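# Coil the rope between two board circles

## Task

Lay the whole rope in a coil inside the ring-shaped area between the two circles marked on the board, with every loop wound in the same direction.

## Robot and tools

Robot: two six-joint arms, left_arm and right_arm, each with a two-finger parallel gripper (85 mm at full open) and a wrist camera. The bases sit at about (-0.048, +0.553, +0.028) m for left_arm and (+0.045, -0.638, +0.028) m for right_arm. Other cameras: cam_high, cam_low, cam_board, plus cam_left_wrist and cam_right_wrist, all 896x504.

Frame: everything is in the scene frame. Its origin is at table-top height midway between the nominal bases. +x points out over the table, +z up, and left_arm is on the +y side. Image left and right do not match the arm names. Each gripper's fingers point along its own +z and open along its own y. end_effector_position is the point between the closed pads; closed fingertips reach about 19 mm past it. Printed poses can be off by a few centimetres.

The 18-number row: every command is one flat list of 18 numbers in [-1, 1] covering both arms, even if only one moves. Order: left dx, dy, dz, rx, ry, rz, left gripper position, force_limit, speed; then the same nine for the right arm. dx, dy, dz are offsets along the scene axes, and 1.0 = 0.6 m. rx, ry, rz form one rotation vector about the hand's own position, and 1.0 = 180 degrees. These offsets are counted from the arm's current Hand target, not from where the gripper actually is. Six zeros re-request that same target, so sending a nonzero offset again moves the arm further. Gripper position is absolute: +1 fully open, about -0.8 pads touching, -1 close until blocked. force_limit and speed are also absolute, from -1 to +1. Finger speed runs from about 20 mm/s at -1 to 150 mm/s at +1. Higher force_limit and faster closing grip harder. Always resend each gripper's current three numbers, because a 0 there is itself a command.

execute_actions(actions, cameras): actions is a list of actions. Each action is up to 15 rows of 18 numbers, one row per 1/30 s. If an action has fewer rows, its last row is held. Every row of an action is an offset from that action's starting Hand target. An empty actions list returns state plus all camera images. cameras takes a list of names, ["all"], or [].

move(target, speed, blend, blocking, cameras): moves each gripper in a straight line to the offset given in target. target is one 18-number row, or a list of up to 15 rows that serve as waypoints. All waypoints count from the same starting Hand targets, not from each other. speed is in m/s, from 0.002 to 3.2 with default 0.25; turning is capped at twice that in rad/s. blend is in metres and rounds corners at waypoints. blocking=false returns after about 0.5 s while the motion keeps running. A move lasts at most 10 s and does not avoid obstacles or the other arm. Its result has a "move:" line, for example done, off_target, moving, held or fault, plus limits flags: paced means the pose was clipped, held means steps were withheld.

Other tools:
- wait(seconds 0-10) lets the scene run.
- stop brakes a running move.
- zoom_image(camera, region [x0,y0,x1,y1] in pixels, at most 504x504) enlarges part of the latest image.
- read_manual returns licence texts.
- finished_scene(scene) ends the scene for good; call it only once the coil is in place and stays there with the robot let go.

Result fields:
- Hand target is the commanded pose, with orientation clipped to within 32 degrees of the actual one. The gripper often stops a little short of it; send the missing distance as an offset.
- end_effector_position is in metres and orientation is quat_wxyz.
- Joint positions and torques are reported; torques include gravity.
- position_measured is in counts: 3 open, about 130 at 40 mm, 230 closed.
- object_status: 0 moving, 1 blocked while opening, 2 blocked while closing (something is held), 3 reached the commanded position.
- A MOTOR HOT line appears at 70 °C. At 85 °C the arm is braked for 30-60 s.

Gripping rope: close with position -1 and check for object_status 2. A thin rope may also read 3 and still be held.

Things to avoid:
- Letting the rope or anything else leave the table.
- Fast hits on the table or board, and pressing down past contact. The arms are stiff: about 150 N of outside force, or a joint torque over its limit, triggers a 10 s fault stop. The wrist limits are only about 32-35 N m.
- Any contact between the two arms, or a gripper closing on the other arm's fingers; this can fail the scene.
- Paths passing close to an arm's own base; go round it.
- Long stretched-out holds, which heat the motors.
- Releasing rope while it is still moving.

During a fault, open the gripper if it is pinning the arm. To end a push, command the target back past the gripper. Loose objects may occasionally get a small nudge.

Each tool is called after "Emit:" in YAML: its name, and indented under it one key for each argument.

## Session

Emit:
execute_actions:
  actions: []
  cameras: ["all"]

Scene clock: 0.00 s.
left_arm: end_effector_position=(+0.4254, +0.3709, +0.3860) position_measured=3 object_status=3 end_effector_quat_wxyz=(-0.010, +0.982, +0.189, -0.008) | right_arm: end_effector_position=(+0.1333, -0.3455, +0.3406) position_measured=3 object_status=3 end_effector_quat_wxyz=(-0.082, +0.969, -0.016, +0.234)
Joint positions: left_arm=[2.419 -1.884 2.131 -1.792 -1.571 2.037] | right_arm=[4.085 -2.51 2.594 -2.072 -1.855 -2.224]
Joint velocities: within noise
Joint torques (N m): no reading
Hand target: left_arm +0.4254, +0.3709, +0.3860; -0.010, +0.982, +0.189, -0.008 | right_arm +0.1333, -0.3455, +0.3406; -0.082, +0.969, -0.016, +0.234
Tool commands: left_gripper/position=+1.0 left_gripper/force_limit=+1.0 left_gripper/speed=+1.0 right_gripper/position=+1.0 right_gripper/force_limit=+1.0 right_gripper/speed=+1.0

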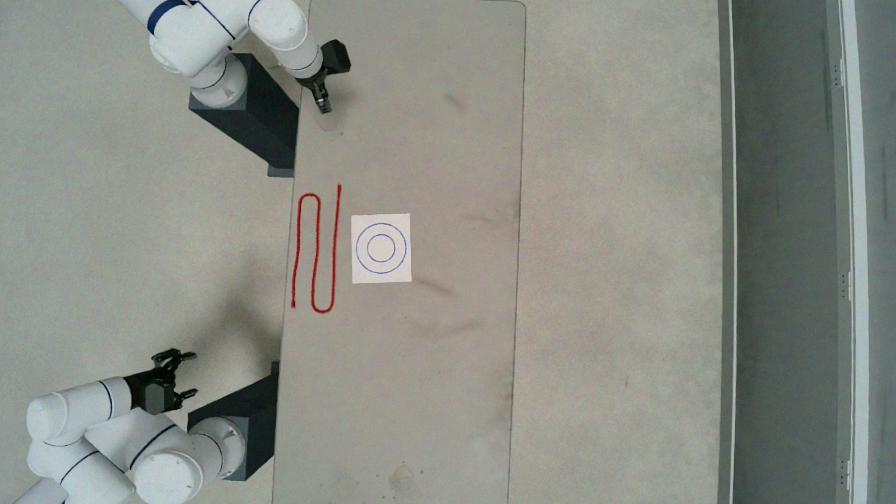

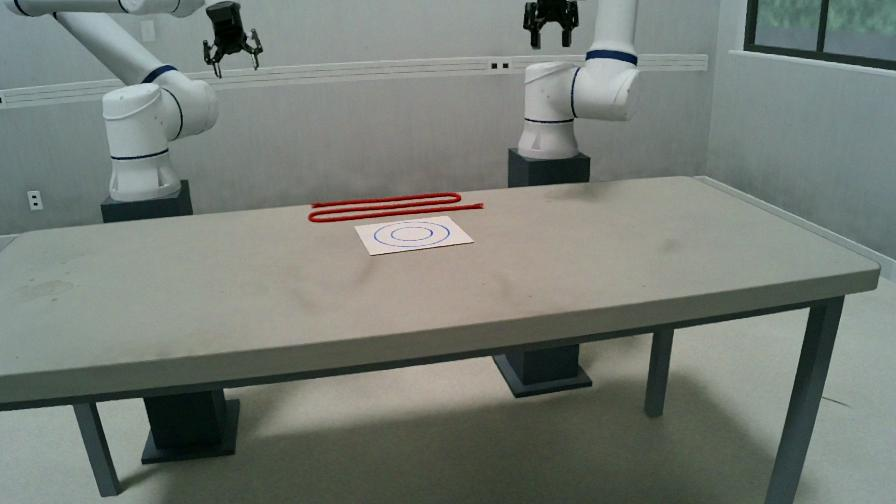

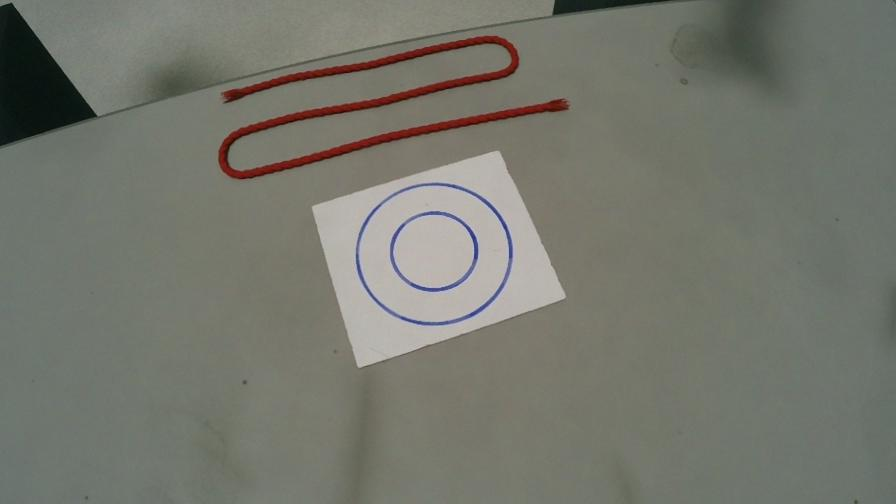

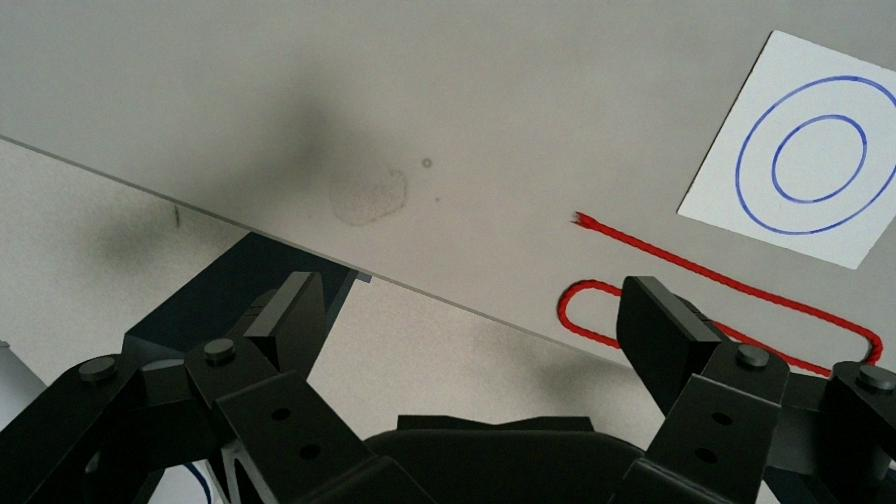

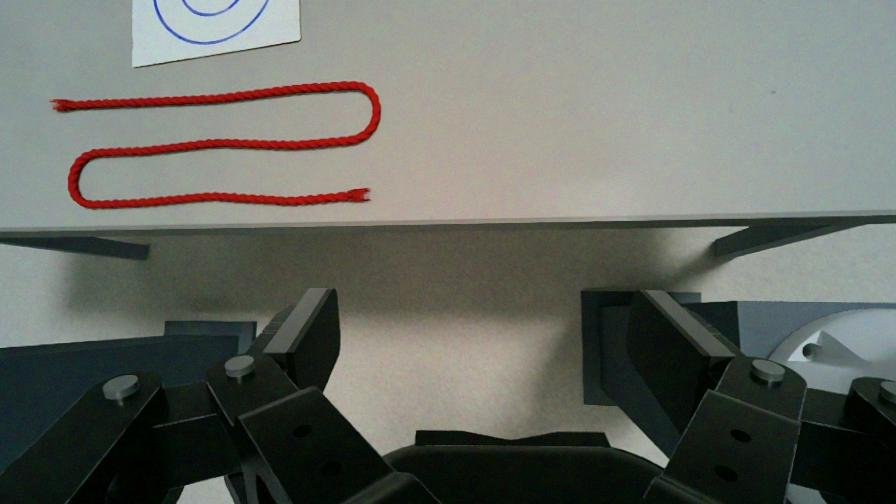

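Emit:
move:
  target: [0.2077,0.3818,0.0233,0,0,0.379,1,1,1,0.4778,0.5092,0.099,0.0763,0.1587,-0.4785,-0.3,-1,0]
  speed: 0.3
  cameras: ["cam_right_wrist", "cam_high"]

Emit:
zoom_image:
  camera: "cam_high"
  region: [280, 170, 430, 330]

Scene clock: 31.53 s.
left_arm: end_effector_position=(+0.5500, +0.6000, +0.4000) position_measured=3 object_status=3 end_effector_quat_wxyz=(-0.004, +0.707, +0.707, -0.012) | right_arm: end_effector_position=(+0.4199, -0.0401, +0.4000) position_measured=167 object_status=3 end_effector_quat_wxyz=(+0.000, +0.707, -0.707, +0.000)
Joint positions: left_arm=[2.929 -1.716 1.982 -1.816 -1.587 1.357] | right_arm=[3.896 -1.545 1.826 -1.852 -1.57 -0.815]
Joint torques (N m): left_arm=[17.36 -29.82 -65.16 -6.84 -1.08 -4.69] | right_arm=[-16.62 -32.51 -58.52 -0.27 3.52 1.48]
Hand target: left_arm +0.5500, +0.6000, +0.4000; -0.004, +0.707, +0.707, -0.012 | right_arm +0.4200, -0.0400, +0.4000; +0.000, +0.707, -0.707, +0.000
Off the commanded pose: left_arm 0.000 m, 0 deg | right_arm 0.000 m, 0 deg.
move: done
Images, in order (width x height): cam_high 896x504, cam_right_wrist 896x504.

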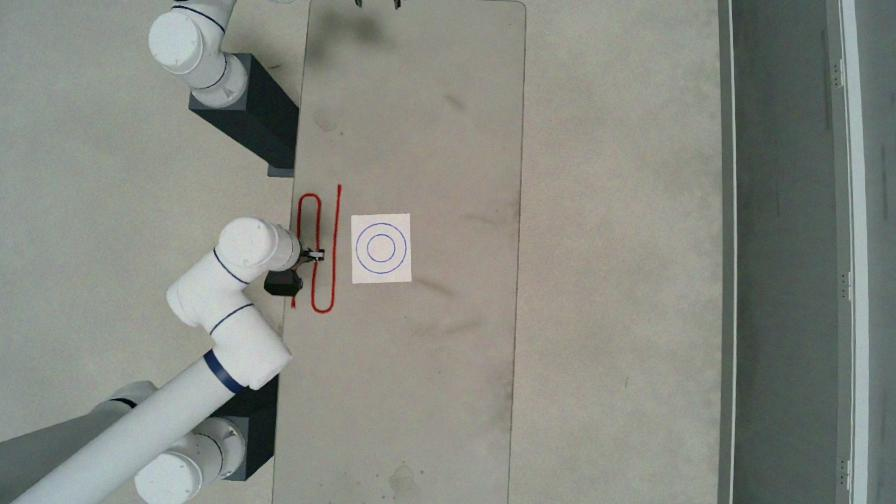

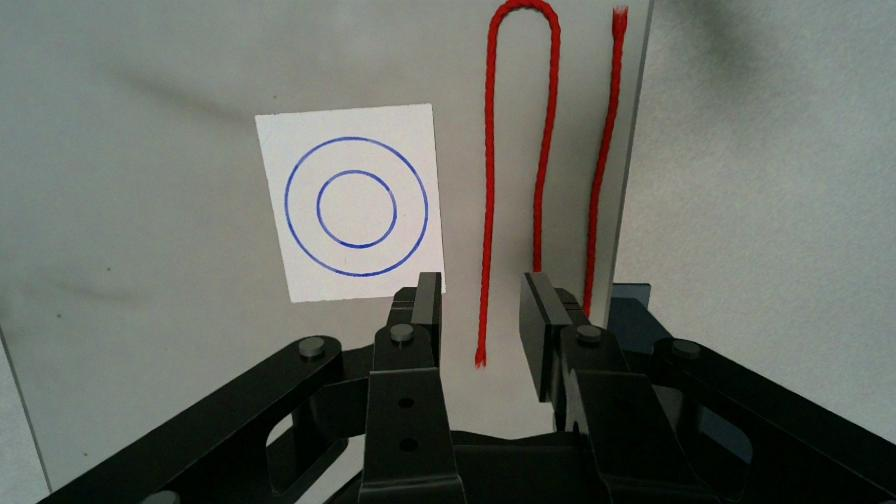

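Scaled by 3.150 from the camera's 896x504 image, which has a finer 1280x720 frame.

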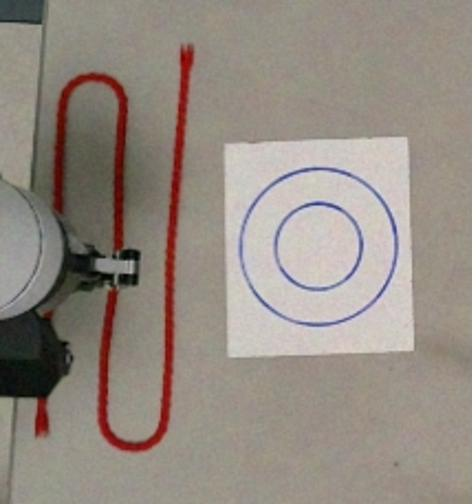

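Emit:
move:
  target: [0,0,0,0,0,0,1,1,1,-0.0528,-0.1867,-0.5,0,0,0,-0.3,-1,0]
  speed: 0.25
  cameras: ["cam_right_wrist"]

Scene clock: 46.93 s.
left_arm: end_effector_position=(+0.5500, +0.6000, +0.4000) position_measured=3 object_status=3 end_effector_quat_wxyz=(-0.004, +0.707, +0.707, -0.012) | right_arm: end_effector_position=(+0.3883, -0.1520, +0.1001) position_measured=167 object_status=3 end_effector_quat_wxyz=(+0.000, +0.707, -0.707, +0.000)
Joint positions: left_arm=[2.929 -1.716 1.982 -1.816 -1.587 1.357] | right_arm=[3.792 -1.41 2.319 -2.48 -1.57 -0.919]
Joint torques (N m): left_arm=[17.89 -32.29 -65.12 -6.53 -1.25 -4.71] | right_arm=[-17.01 -27.55 -26.48 -14.06 3.06 -1.98]
Hand target: left_arm +0.5500, +0.6000, +0.4000; -0.004, +0.707, +0.707, -0.012 | right_arm +0.3883, -0.1520, +0.1000; +0.000, +0.707, -0.707, +0.000
Off the commanded pose: left_arm 0.000 m, 0 deg | right_arm 0.000 m, 0 deg.
move: done
Images, in order (width x height): cam_right_wrist 896x504.

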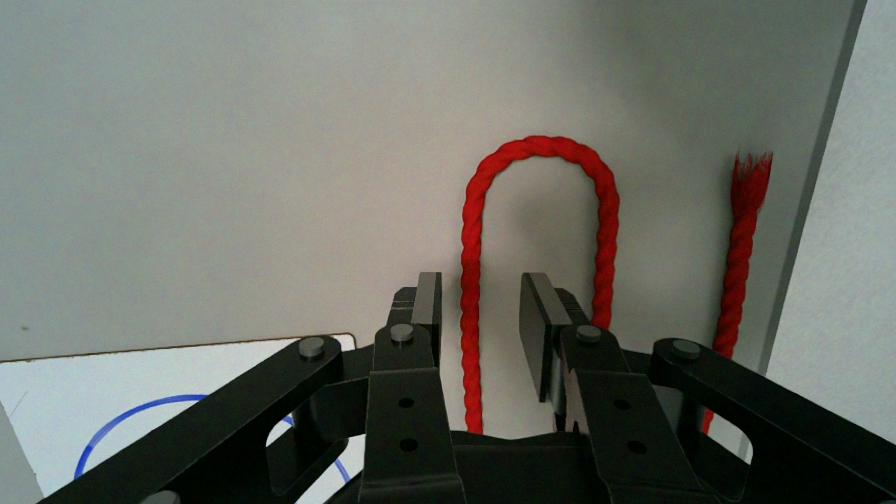

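Emit:
move:
  target:
    - [0,0,0,0,0,0,1,1,1,0,0,-0.125,0,0,0,-0.3,-1,0]
    - [0,0,0,0,0,0,1,1,1,0,0,-0.125,0,0,0,-1,-1,-1]
  speed: [0.08,0.05]

Scene clock: 50.70 s.
left_arm: end_effector_position=(+0.5500, +0.6000, +0.4000) position_measured=3 object_status=3 end_effector_quat_wxyz=(-0.004, +0.707, +0.707, -0.012) | right_arm: end_effector_position=(+0.3883, -0.1520, +0.0250) position_measured=212 object_status=0 end_effector_quat_wxyz=(+0.000, +0.707, -0.707, +0.000)
Joint positions: left_arm=[2.929 -1.716 1.982 -1.816 -1.587 1.357] | right_arm=[3.792 -1.267 2.354 -2.658 -1.57 -0.919]
Joint torques (N m): left_arm=[18.16 -31.13 -65.27 -6.66 -1.08 -4.86] | right_arm=[27.25 -34.48 -19.45 -12.92 2.85 0.29]
Hand target: left_arm +0.5500, +0.6000, +0.4000; -0.004, +0.707, +0.707, -0.012 | right_arm +0.3883, -0.1520, +0.0250; +0.000, +0.707, -0.707, +0.000
Off the commanded pose: left_arm 0.000 m, 0 deg | right_arm 0.000 m, 0 deg.
move: done

Emit:
move:
  target:
    - [0,0,0,0,0,0,1,1,1,0.0112,0.0867,0.2083,0,0,0,-1,-1,-1]
    - [0,0,0,0,0,0,1,1,1,0.0695,0.2533,0.5083,0,0,-0.05,-1,-1,-1]
    - [0,0,0,0,0,0,1,1,1,0.1585,0.3255,0.6417,0,0,-0.1111,-1,-1,-1]
  speed: 0.12
  blend: [0.03,0.03,0]
  cameras: ["cam_board", "cam_low", "cam_high", "cam_right_wrist"]

Scene clock: 60.93 s.
left_arm: end_effector_position=(+0.5500, +0.6000, +0.4000) position_measured=3 object_status=3 end_effector_quat_wxyz=(-0.004, +0.707, +0.707, -0.012) | right_arm: end_effector_position=(+0.4833, +0.0432, +0.4099) position_measured=212 object_status=2 end_effector_quat_wxyz=(+0.000, -0.574, +0.819, +0.000)
Joint positions: left_arm=[2.929 -1.716 1.982 -1.816 -1.587 1.357] | right_arm=[3.917 -1.378 1.621 -1.814 -1.57 -0.444]
Joint torques (N m): left_arm=[16.31 -29.25 -67.1 -6.3 -0.85 -4.9] | right_arm=[-16.32 -48.26 -60.42 -0.34 0.25 1.3]
Hand target: left_arm +0.5500, +0.6000, +0.4000; -0.004, +0.707, +0.707, -0.012 | right_arm +0.4834, +0.0433, +0.4100; +0.000, -0.574, +0.819, +0.000
Off the commanded pose: left_arm 0.000 m, 0 deg | right_arm 0.000 m, 0 deg.
move: done
Images, in order (width x height): cam_high 896x504, cam_low 896x504, cam_board 896x504, cam_right_wrist 896x504.

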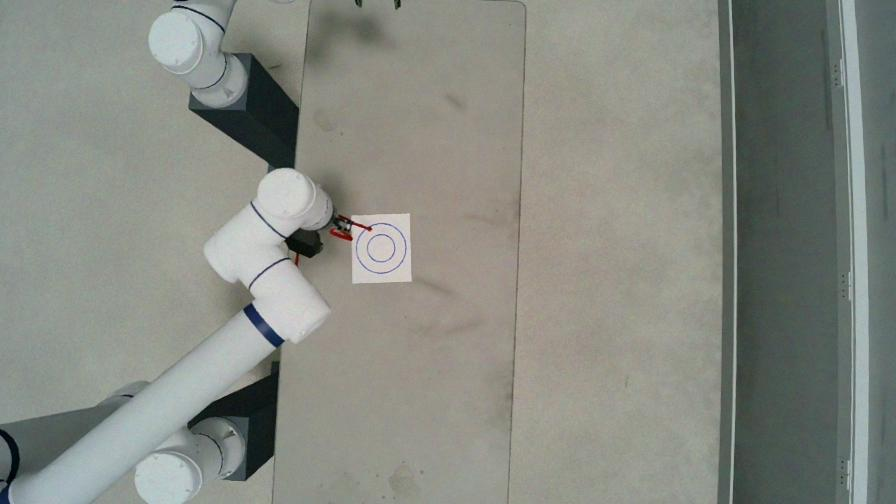

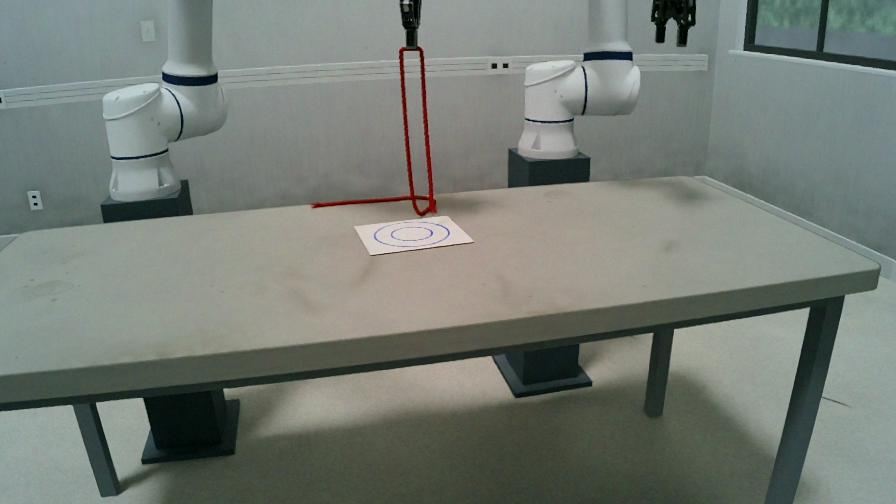

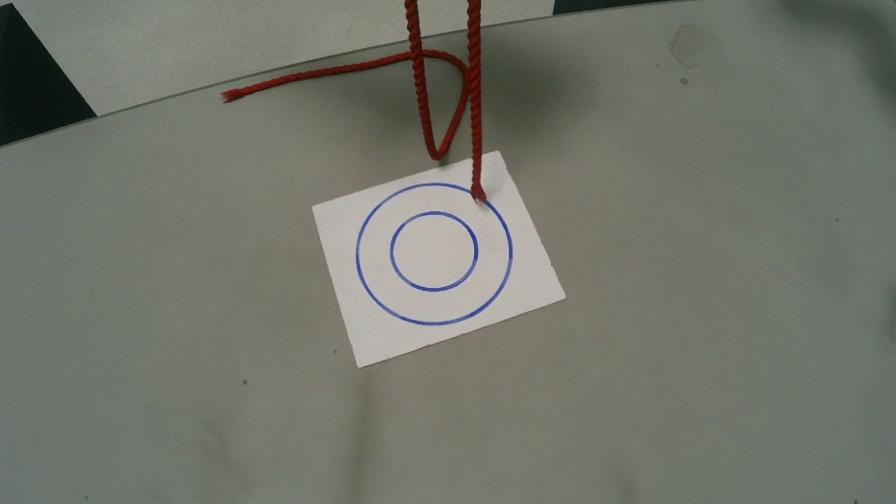

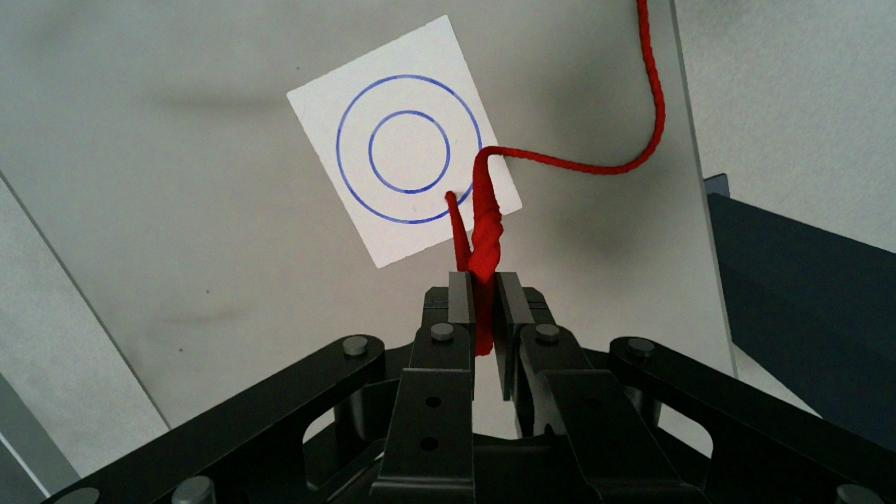

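Emit:
move:
  target: [-0.3583,-0.8142,-0.3667,0.0072,-0.0045,0.3499,-0.3,-1,0,0,0,0,0,0,0,-1,-1,-1]
  speed: 0.2
  cameras: ["cam_left_wrist", "cam_high"]

Scene clock: 92.67 s.
left_arm: end_effector_position=(+0.3351, +0.1115, +0.1800) position_measured=167 object_status=3 end_effector_quat_wxyz=(+0.000, +0.234, +0.972, +0.000) | right_arm: end_effector_position=(+0.4834, +0.0433, +0.4100) position_measured=212 object_status=2 end_effector_quat_wxyz=(+0.000, -0.574, +0.819, +0.000)
Joint positions: left_arm=[1.979 -1.553 2.277 -2.296 -1.571 -0.693] | right_arm=[3.917 -1.378 1.621 -1.814 -1.57 -0.444]
Joint torques (N m): left_arm=[-11.44 -35.48 -53.8 -6.72 1.98 -4.61] | right_arm=[-15.27 -49.37 -60.09 -0.32 0.19 1.49]
Hand target: left_arm +0.3350, +0.1115, +0.1800; +0.000, +0.234, +0.972, +0.000 | right_arm +0.4834, +0.0433, +0.4100; +0.000, -0.574, +0.819, +0.000
Off the commanded pose: left_arm 0.000 m, 0 deg | right_arm 0.000 m, 0 deg.
move: done
Images, in order (width x height): cam_high 896x504, cam_left_wrist 896x504.

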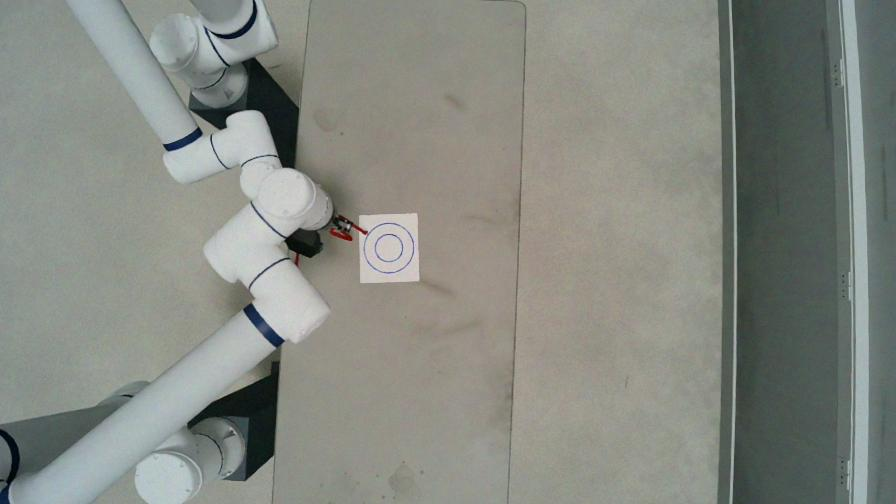

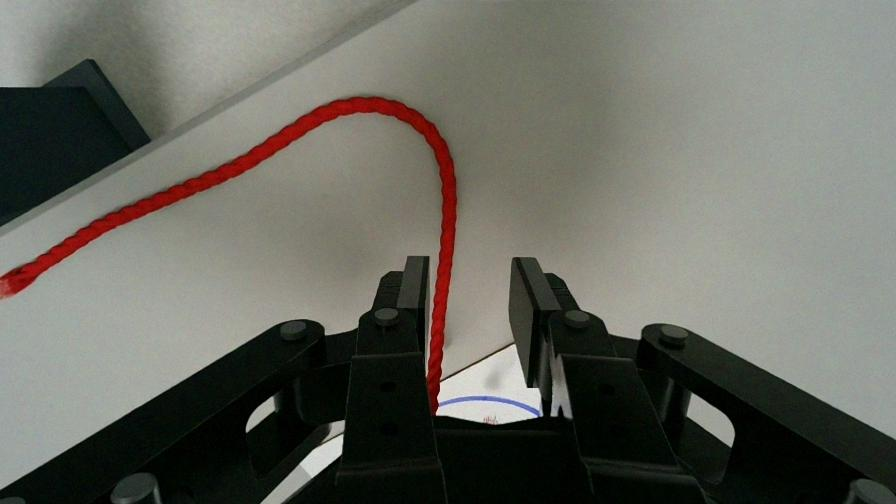

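Emit:
move:
  target: [0.0425,-0.0378,-0.2,0,0,-0.0333,-0.3,-1,0,0,0,0,0,0,0,-1,-1,-1]
  speed: 0.1
  cameras: ["cam_left_wrist", "cam_right_wrist"]

Scene clock: 101.63 s.
left_arm: end_effector_position=(+0.3605, +0.0888, +0.0601) position_measured=167 object_status=3 end_effector_quat_wxyz=(+0.000, +0.284, +0.959, +0.000) | right_arm: end_effector_position=(+0.4834, +0.0433, +0.4100) position_measured=212 object_status=2 end_effector_quat_wxyz=(+0.000, -0.574, +0.819, +0.000)
Joint positions: left_arm=[2.003 -1.307 2.296 -2.561 -1.571 -0.564] | right_arm=[3.917 -1.378 1.621 -1.814 -1.57 -0.444]
Joint torques (N m): left_arm=[18.95 -54.71 -44.62 -6.58 -0.35 2.86] | right_arm=[-12.23 -49.29 -59.92 -0.45 0.18 1.52]
Hand target: left_arm +0.3605, +0.0888, +0.0600; +0.000, +0.284, +0.959, +0.000 | right_arm +0.4834, +0.0433, +0.4100; +0.000, -0.574, +0.819, +0.000
Off the commanded pose: left_arm 0.000 m, 0 deg | right_arm 0.000 m, 0 deg.
move: done
Images, in order (width x height): cam_left_wrist 896x504, cam_right_wrist 896x504.

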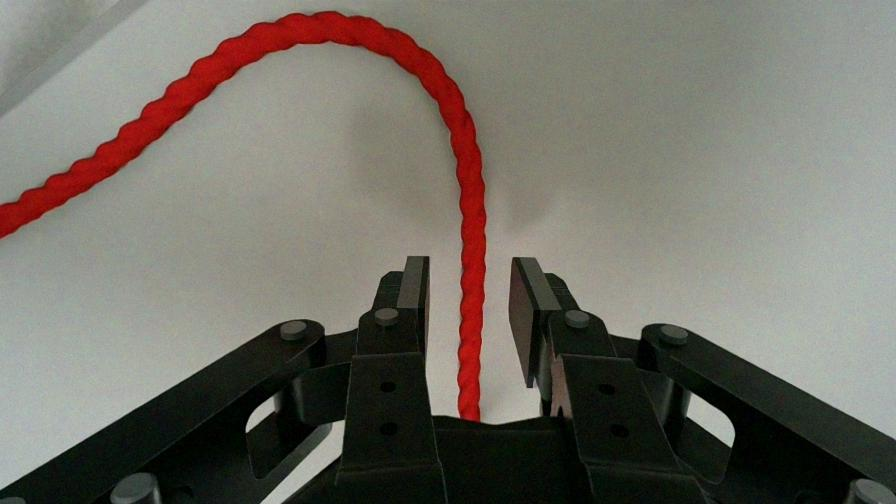

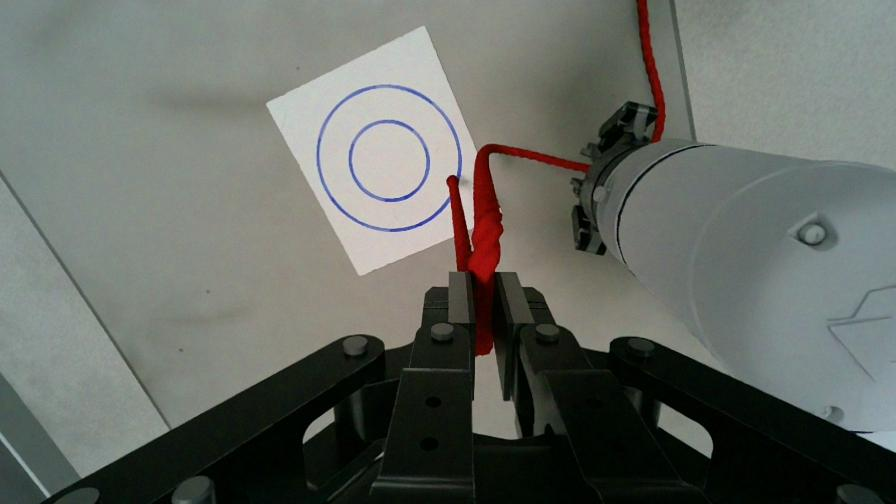

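Emit:
move:
  target: [0,0,-0.0467,0,0,0,-0.3,-1,0,0,0,0,0,0,0,-1,-1,-1]
  speed: 0.04

Emit:
zoom_image:
  camera: "cam_high"
  region: [330, 190, 440, 300]

Scene clock: 108.30 s.
left_arm: end_effector_position=(+0.3605, +0.0888, +0.0321) position_measured=167 object_status=3 end_effector_quat_wxyz=(+0.000, +0.284, +0.959, +0.000) | right_arm: end_effector_position=(+0.4834, +0.0433, +0.4100) position_measured=212 object_status=2 end_effector_quat_wxyz=(+0.000, -0.574, +0.819, +0.000)
Joint positions: left_arm=[2.003 -1.255 2.307 -2.624 -1.571 -0.564] | right_arm=[3.917 -1.378 1.621 -1.814 -1.57 -0.444]
Joint torques (N m): left_arm=[8.66 -59.8 -17.41 -6.99 -0.57 1.93] | right_arm=[-11.13 -49.09 -59.87 -0.61 -0.02 1.61]
Hand target: left_arm +0.3605, +0.0888, +0.0320; +0.000, +0.284, +0.959, +0.000 | right_arm +0.4834, +0.0433, +0.4100; +0.000, -0.574, +0.819, +0.000
Off the commanded pose: left_arm 0.000 m, 0 deg | right_arm 0.000 m, 0 deg.
move: done

This scene's latest camera images include none from cam_high. They are from: cam_left_wrist, cam_right_wrist. cam_high's image comes with the result of a call that names it in "cameras".

Emit:
move:
  target: [0,0,-0.0067,0,0,0,-0.3,-1,0,0,0,0,0,0,0,-1,-1,-1]
  speed: 0.02
  cameras: ["cam_left_wrist", "cam_high"]

Emit:
zoom_image:
  camera: "cam_high"
  region: [330, 190, 440, 300]

Scene clock: 109.83 s.
left_arm: end_effector_position=(+0.3605, +0.0888, +0.0280) position_measured=167 object_status=3 end_effector_quat_wxyz=(+0.000, +0.284, +0.959, +0.000) | right_arm: end_effector_position=(+0.4834, +0.0433, +0.4100) position_measured=212 object_status=2 end_effector_quat_wxyz=(+0.000, -0.574, +0.819, +0.000)
Joint positions: left_arm=[2.003 -1.247 2.309 -2.633 -1.571 -0.564] | right_arm=[3.917 -1.378 1.621 -1.814 -1.57 -0.444]
Joint torques (N m): left_arm=[-0.89 -57.86 -18 -6.94 -0.74 2.45] | right_arm=[-10.33 -49.68 -59.98 -0.78 0.08 1.56]
Hand target: left_arm +0.3605, +0.0888, +0.0280; +0.000, +0.284, +0.959, +0.000 | right_arm +0.4834, +0.0433, +0.4100; +0.000, -0.574, +0.819, +0.000
Off the commanded pose: left_arm 0.000 m, 0 deg | right_arm 0.000 m, 0 deg.
move: done
Images, in order (width x height): cam_high 896x504, cam_left_wrist 896x504.

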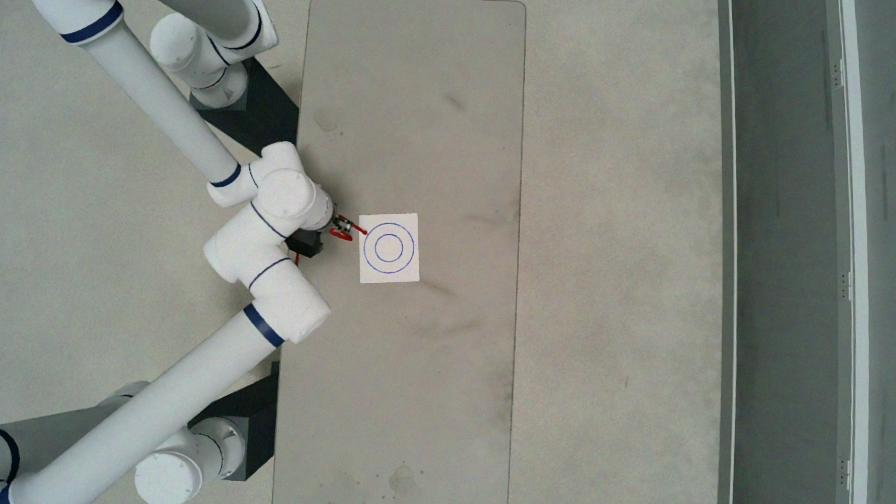

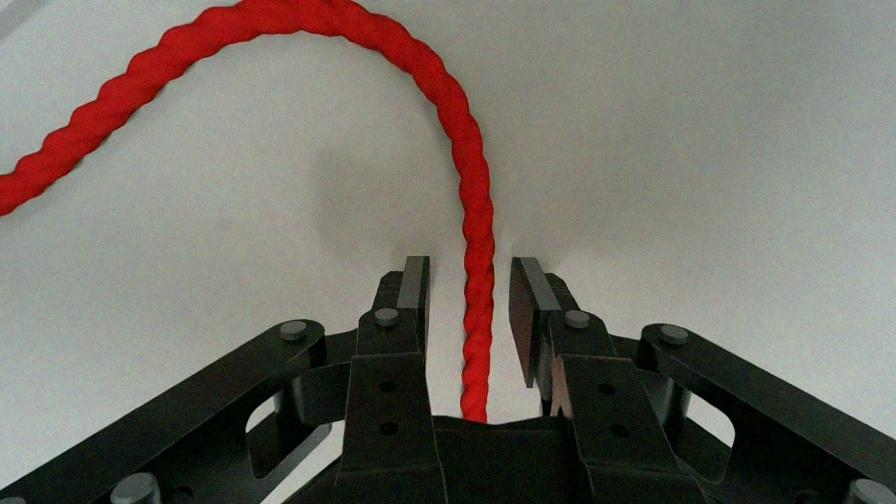

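Scaled by 4.582 from the camera's 896x504 image, which has a finer 1280x720 frame.

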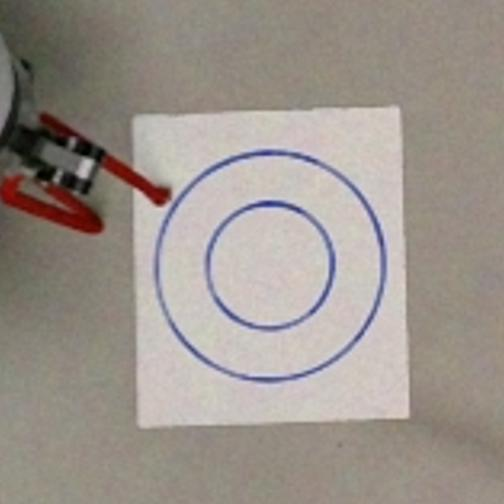

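Emit:
move:
  target: [0,0,-0.0058,0,0,0,-0.3,-1,0,0,0,0,0,0,0,-1,-1,-1]
  speed: 0.015

Scene clock: 114.80 s.
left_arm: end_effector_position=(+0.3605, +0.0888, +0.0246) position_measured=167 object_status=3 end_effector_quat_wxyz=(+0.000, +0.284, +0.959, +0.000) | right_arm: end_effector_position=(+0.4834, +0.0433, +0.4100) position_measured=212 object_status=2 end_effector_quat_wxyz=(+0.000, -0.574, +0.819, +0.000)
Joint positions: left_arm=[2.003 -1.24 2.31 -2.64 -1.571 -0.564] | right_arm=[3.917 -1.378 1.621 -1.814 -1.57 -0.444]
Joint torques (N m): left_arm=[-11.86 -59.04 -17.64 -6.58 -0.24 2.88] | right_arm=[-9.24 -50.82 -59.63 -0.85 0.07 1.76]
Hand target: left_arm +0.3605, +0.0888, +0.0245; +0.000, +0.284, +0.959, +0.000 | right_arm +0.4834, +0.0433, +0.4100; +0.000, -0.574, +0.819, +0.000
Off the commanded pose: left_arm 0.000 m, 0 deg | right_arm 0.000 m, 0 deg.
move: done

Emit:
move:
  target: [0,0,0,0,0,0,-1,-1,-1,0,0,0,0,0,0,-1,-1,-1]
  speed: 0.05
  cameras: ["cam_left_wrist"]

Scene clock: 116.83 s.
left_arm: end_effector_position=(+0.3605, +0.0888, +0.0245) position_measured=210 object_status=0 end_effector_quat_wxyz=(+0.000, +0.284, +0.959, +0.000) | right_arm: end_effector_position=(+0.4834, +0.0433, +0.4100) position_measured=212 object_status=2 end_effector_quat_wxyz=(+0.000, -0.574, +0.819, +0.000)
Joint positions: left_arm=[2.003 -1.24 2.31 -2.641 -1.571 -0.564] | right_arm=[3.917 -1.378 1.621 -1.814 -1.57 -0.444]
Joint torques (N m): left_arm=[-11.94 -58.21 -16.77 -6.61 0.04 2.76] | right_arm=[-8.61 -49.78 -59.62 -0.81 0.02 1.46]
Hand target: left_arm +0.3605, +0.0888, +0.0245; +0.000, +0.284, +0.959, +0.000 | right_arm +0.4834, +0.0433, +0.4100; +0.000, -0.574, +0.819, +0.000
Off the commanded pose: left_arm 0.000 m, 0 deg | right_arm 0.000 m, 0 deg.
move: done
Images, in order (width x height): cam_left_wrist 896x504.

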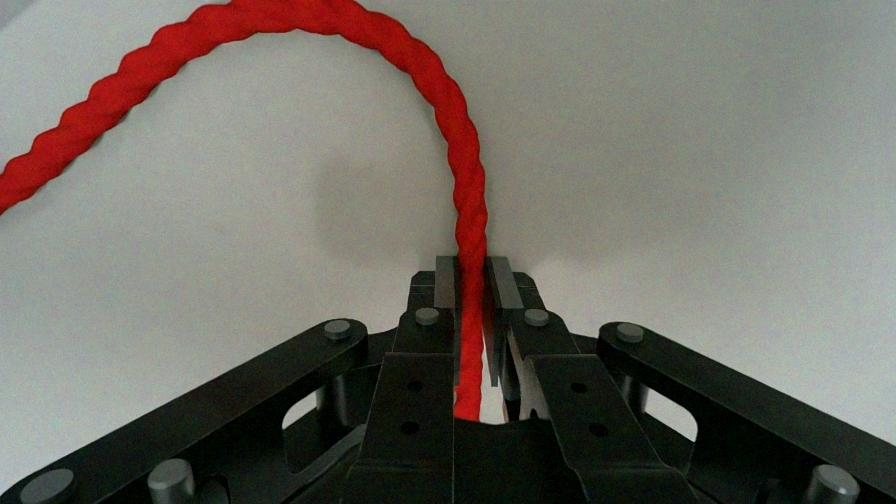

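Emit:
move:
  target:
    - [0,0,0.159,0,0,0,-1,-1,-1,0,0,0,0,0,0,-1,-1,-1]
    - [-0.0342,0.2687,0.5592,0,0,0,-1,-1,-1,0.0317,-0.0052,-0.0417,0,0,0,-1,-1,-1]
  speed: 0.1
  blend: [0.03,0]
  cameras: ["cam_right_wrist", "cam_low", "cam_board"]

Emit:
zoom_image:
  camera: "cam_board"
  region: [290, 100, 600, 380]

Scene clock: 142.40 s.
left_arm: end_effector_position=(+0.3400, +0.2500, +0.3599) position_measured=210 object_status=2 end_effector_quat_wxyz=(+0.000, +0.284, +0.959, +0.000) | right_arm: end_effector_position=(+0.5024, +0.0401, +0.3850) position_measured=212 object_status=2 end_effector_quat_wxyz=(+0.000, -0.574, +0.819, +0.000)
Joint positions: left_arm=[2.111 -1.913 2.202 -1.861 -1.571 -0.456] | right_arm=[3.898 -1.355 1.638 -1.854 -1.57 -0.464]
Joint torques (N m): left_arm=[15.03 -32.82 -64.94 -1.33 -0.44 3.2] | right_arm=[-17.62 -51.63 -42.37 -14.03 1.77 -2.07]
Hand target: left_arm +0.3400, +0.2500, +0.3600; +0.000, +0.284, +0.959, +0.000 | right_arm +0.5024, +0.0401, +0.3850; +0.000, -0.574, +0.819, +0.000
Off the commanded pose: left_arm 0.000 m, 0 deg | right_arm 0.000 m, 0 deg.
move: done
Images, in order (width x height): cam_low 896x504, cam_board 896x504, cam_right_wrist 896x504.

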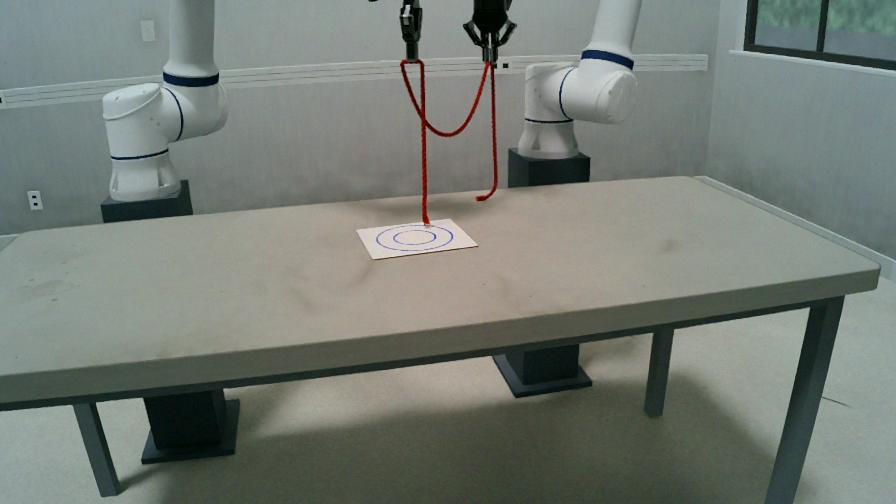

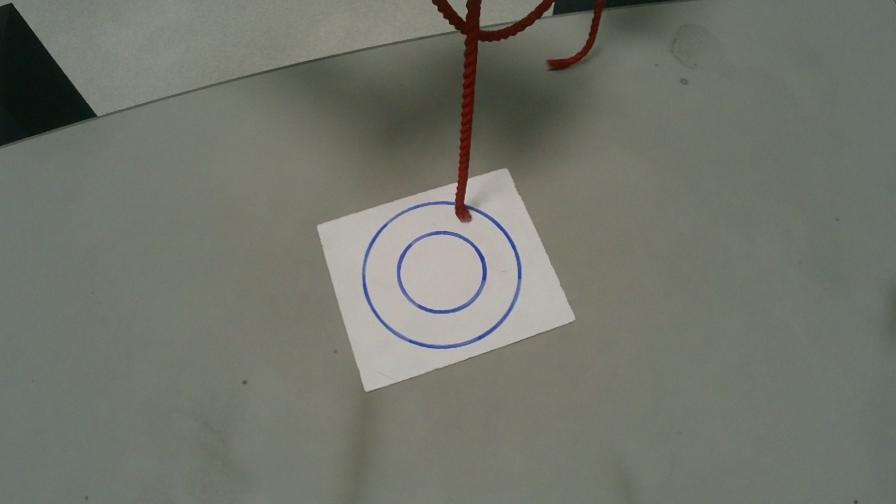

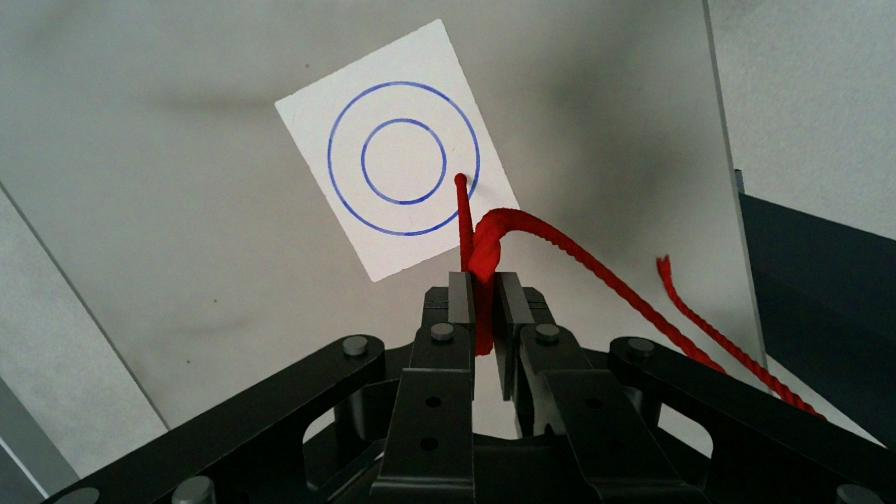

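Scaled by 1.626 from the camera's 896x504 image, which has a finer 1280x720 frame.

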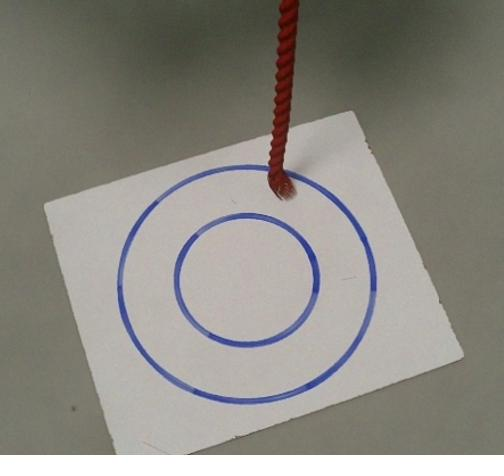

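Emit:
move:
  target:
    - [0,0,0,0,0,0,-1,-1,-1,0.012,0.006,-0.055,0,0,-0.0056,-1,-1,-1]
    - [0,0,0,0,0,0,-1,-1,-1,0.0475,0.028,-0.0833,0,0,-0.0389,-1,-1,-1]
    - [0,0,0,0,0,0,-1,-1,-1,0.0948,0.0512,-0.1367,0,0,-0.1167,-1,-1,-1]
    - [0,0,0,0,0,0,-1,-1,-1,0.1383,0.0305,-0.1883,0,0,-0.1917,-1,-1,-1]
  speed: 0.05
  blend: [0.006,0.008,0.008,0]
  cameras: ["cam_right_wrist", "cam_board"]

Emit:
zoom_image:
  camera: "cam_board"
  region: [290, 100, 600, 400]

Scene clock: 159.70 s.
left_arm: end_effector_position=(+0.3400, +0.2500, +0.3600) position_measured=210 object_status=2 end_effector_quat_wxyz=(+0.000, +0.284, +0.959, +0.000) | right_arm: end_effector_position=(+0.5854, +0.0585, +0.2721) position_measured=212 object_status=2 end_effector_quat_wxyz=(+0.000, -0.305, +0.952, +0.000)
Joint positions: left_arm=[2.112 -1.913 2.202 -1.86 -1.571 -0.456] | right_arm=[3.848 -1.191 1.63 -2.01 -1.571 0.088]
Joint torques (N m): left_arm=[17.3 -34.32 -65.54 -1.2 -0.43 3.37] | right_arm=[-16.62 -63.35 -40.5 -13.93 -0.08 1.47]
Hand target: left_arm +0.3400, +0.2500, +0.3600; +0.000, +0.284, +0.959, +0.000 | right_arm +0.5854, +0.0584, +0.2720; +0.000, -0.305, +0.952, +0.000
Off the commanded pose: left_arm 0.000 m, 0 deg | right_arm 0.000 m, 0 deg.
move: done
Images, in order (width x height): cam_board 896x504, cam_right_wrist 896x504.

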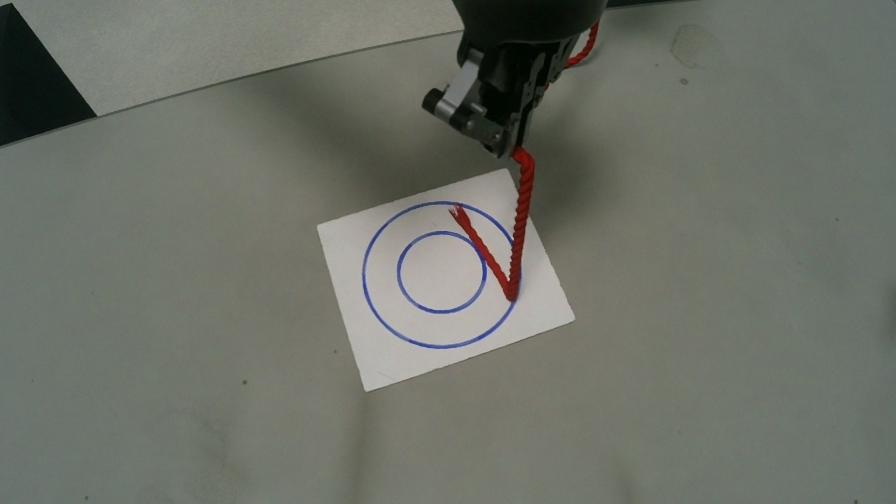

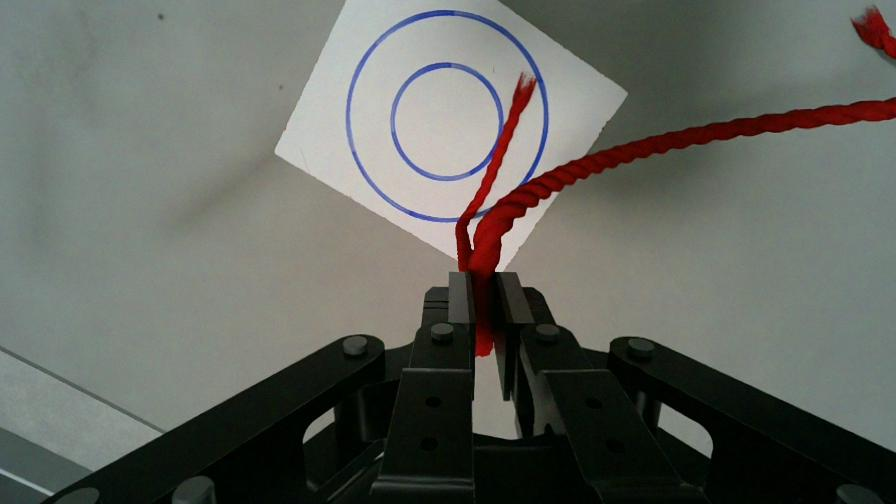

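Scaled by 1.626 from the camera's 896x504 image, which has a finer 1280x720 frame.

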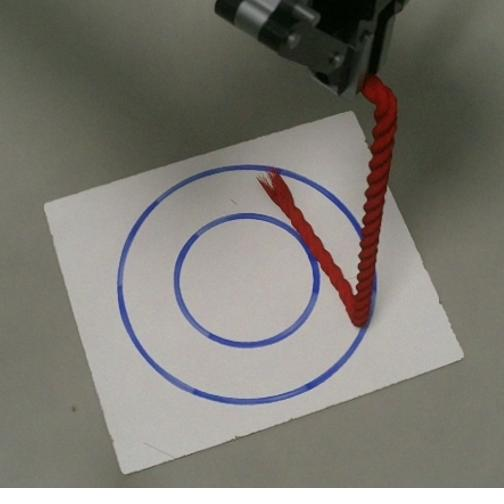

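Emit:
move:
  target:
    - [0,0,0,0,0,0,-1,-1,-1,0.0237,-0.0507,-0.0517,0,0,-0.0972,-1,-1,-1]
    - [0,0,0,0,0,0,-1,-1,-1,0.0213,-0.1028,-0.1183,0,0,-0.1917,-1,-1,-1]
  speed: 0.05
  blend: [0.008,0]
  cameras: ["cam_right_wrist", "cam_board"]

Emit:
zoom_image:
  camera: "cam_board"
  region: [290, 100, 600, 400]

Scene clock: 185.87 s.
left_arm: end_effector_position=(+0.3400, +0.2500, +0.3600) position_measured=210 object_status=2 end_effector_quat_wxyz=(+0.000, +0.284, +0.959, +0.000) | right_arm: end_effector_position=(+0.5982, -0.0032, +0.2011) position_measured=212 object_status=2 end_effector_quat_wxyz=(+0.000, -0.009, +1.000, +0.000)
Joint positions: left_arm=[2.112 -1.913 2.202 -1.86 -1.571 -0.456] | right_arm=[3.781 -1.192 1.774 -2.153 -1.571 0.624]
Joint torques (N m): left_arm=[15.69 -32.38 -65.09 -1.37 0.15 3.2] | right_arm=[-17.13 -60.15 -37 -14.22 0.08 1.34]
Hand target: left_arm +0.3400, +0.2500, +0.3600; +0.000, +0.284, +0.959, +0.000 | right_arm +0.5982, -0.0032, +0.2010; +0.000, -0.009, +1.000, +0.000
Off the commanded pose: left_arm 0.000 m, 0 deg | right_arm 0.000 m, 0 deg.
move: done
Images, in order (width x height): cam_board 896x504, cam_right_wrist 896x504.

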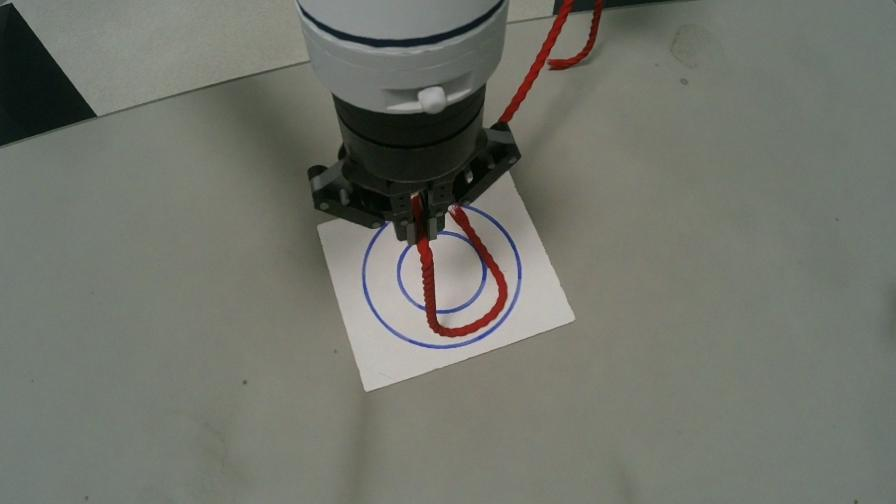

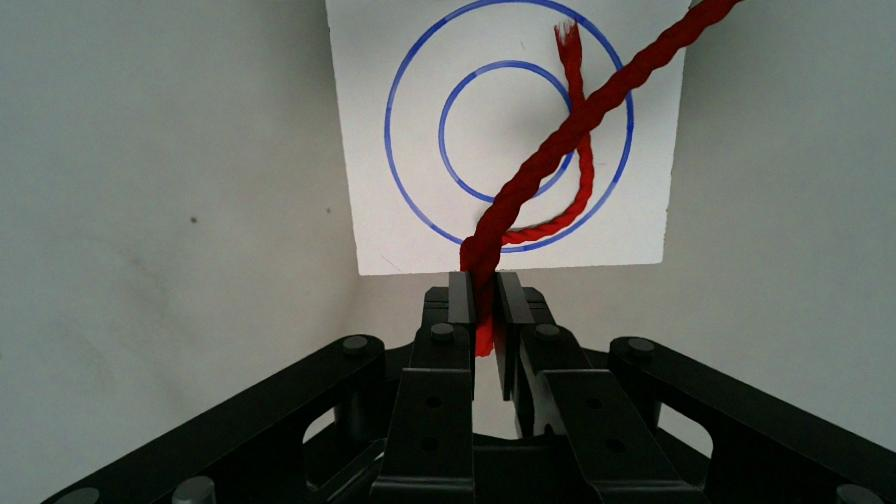

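Scaled by 1.626 from the camera's 896x504 image, which has a finer 1280x720 frame.

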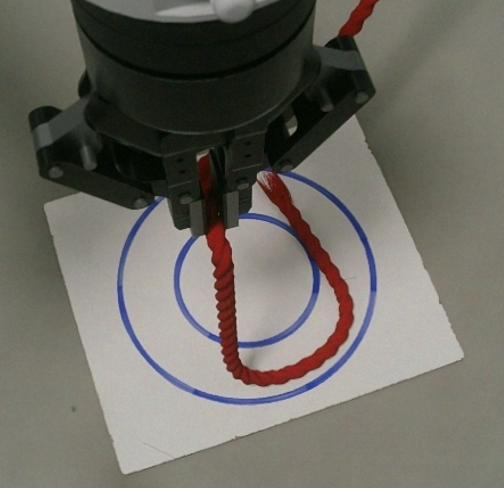

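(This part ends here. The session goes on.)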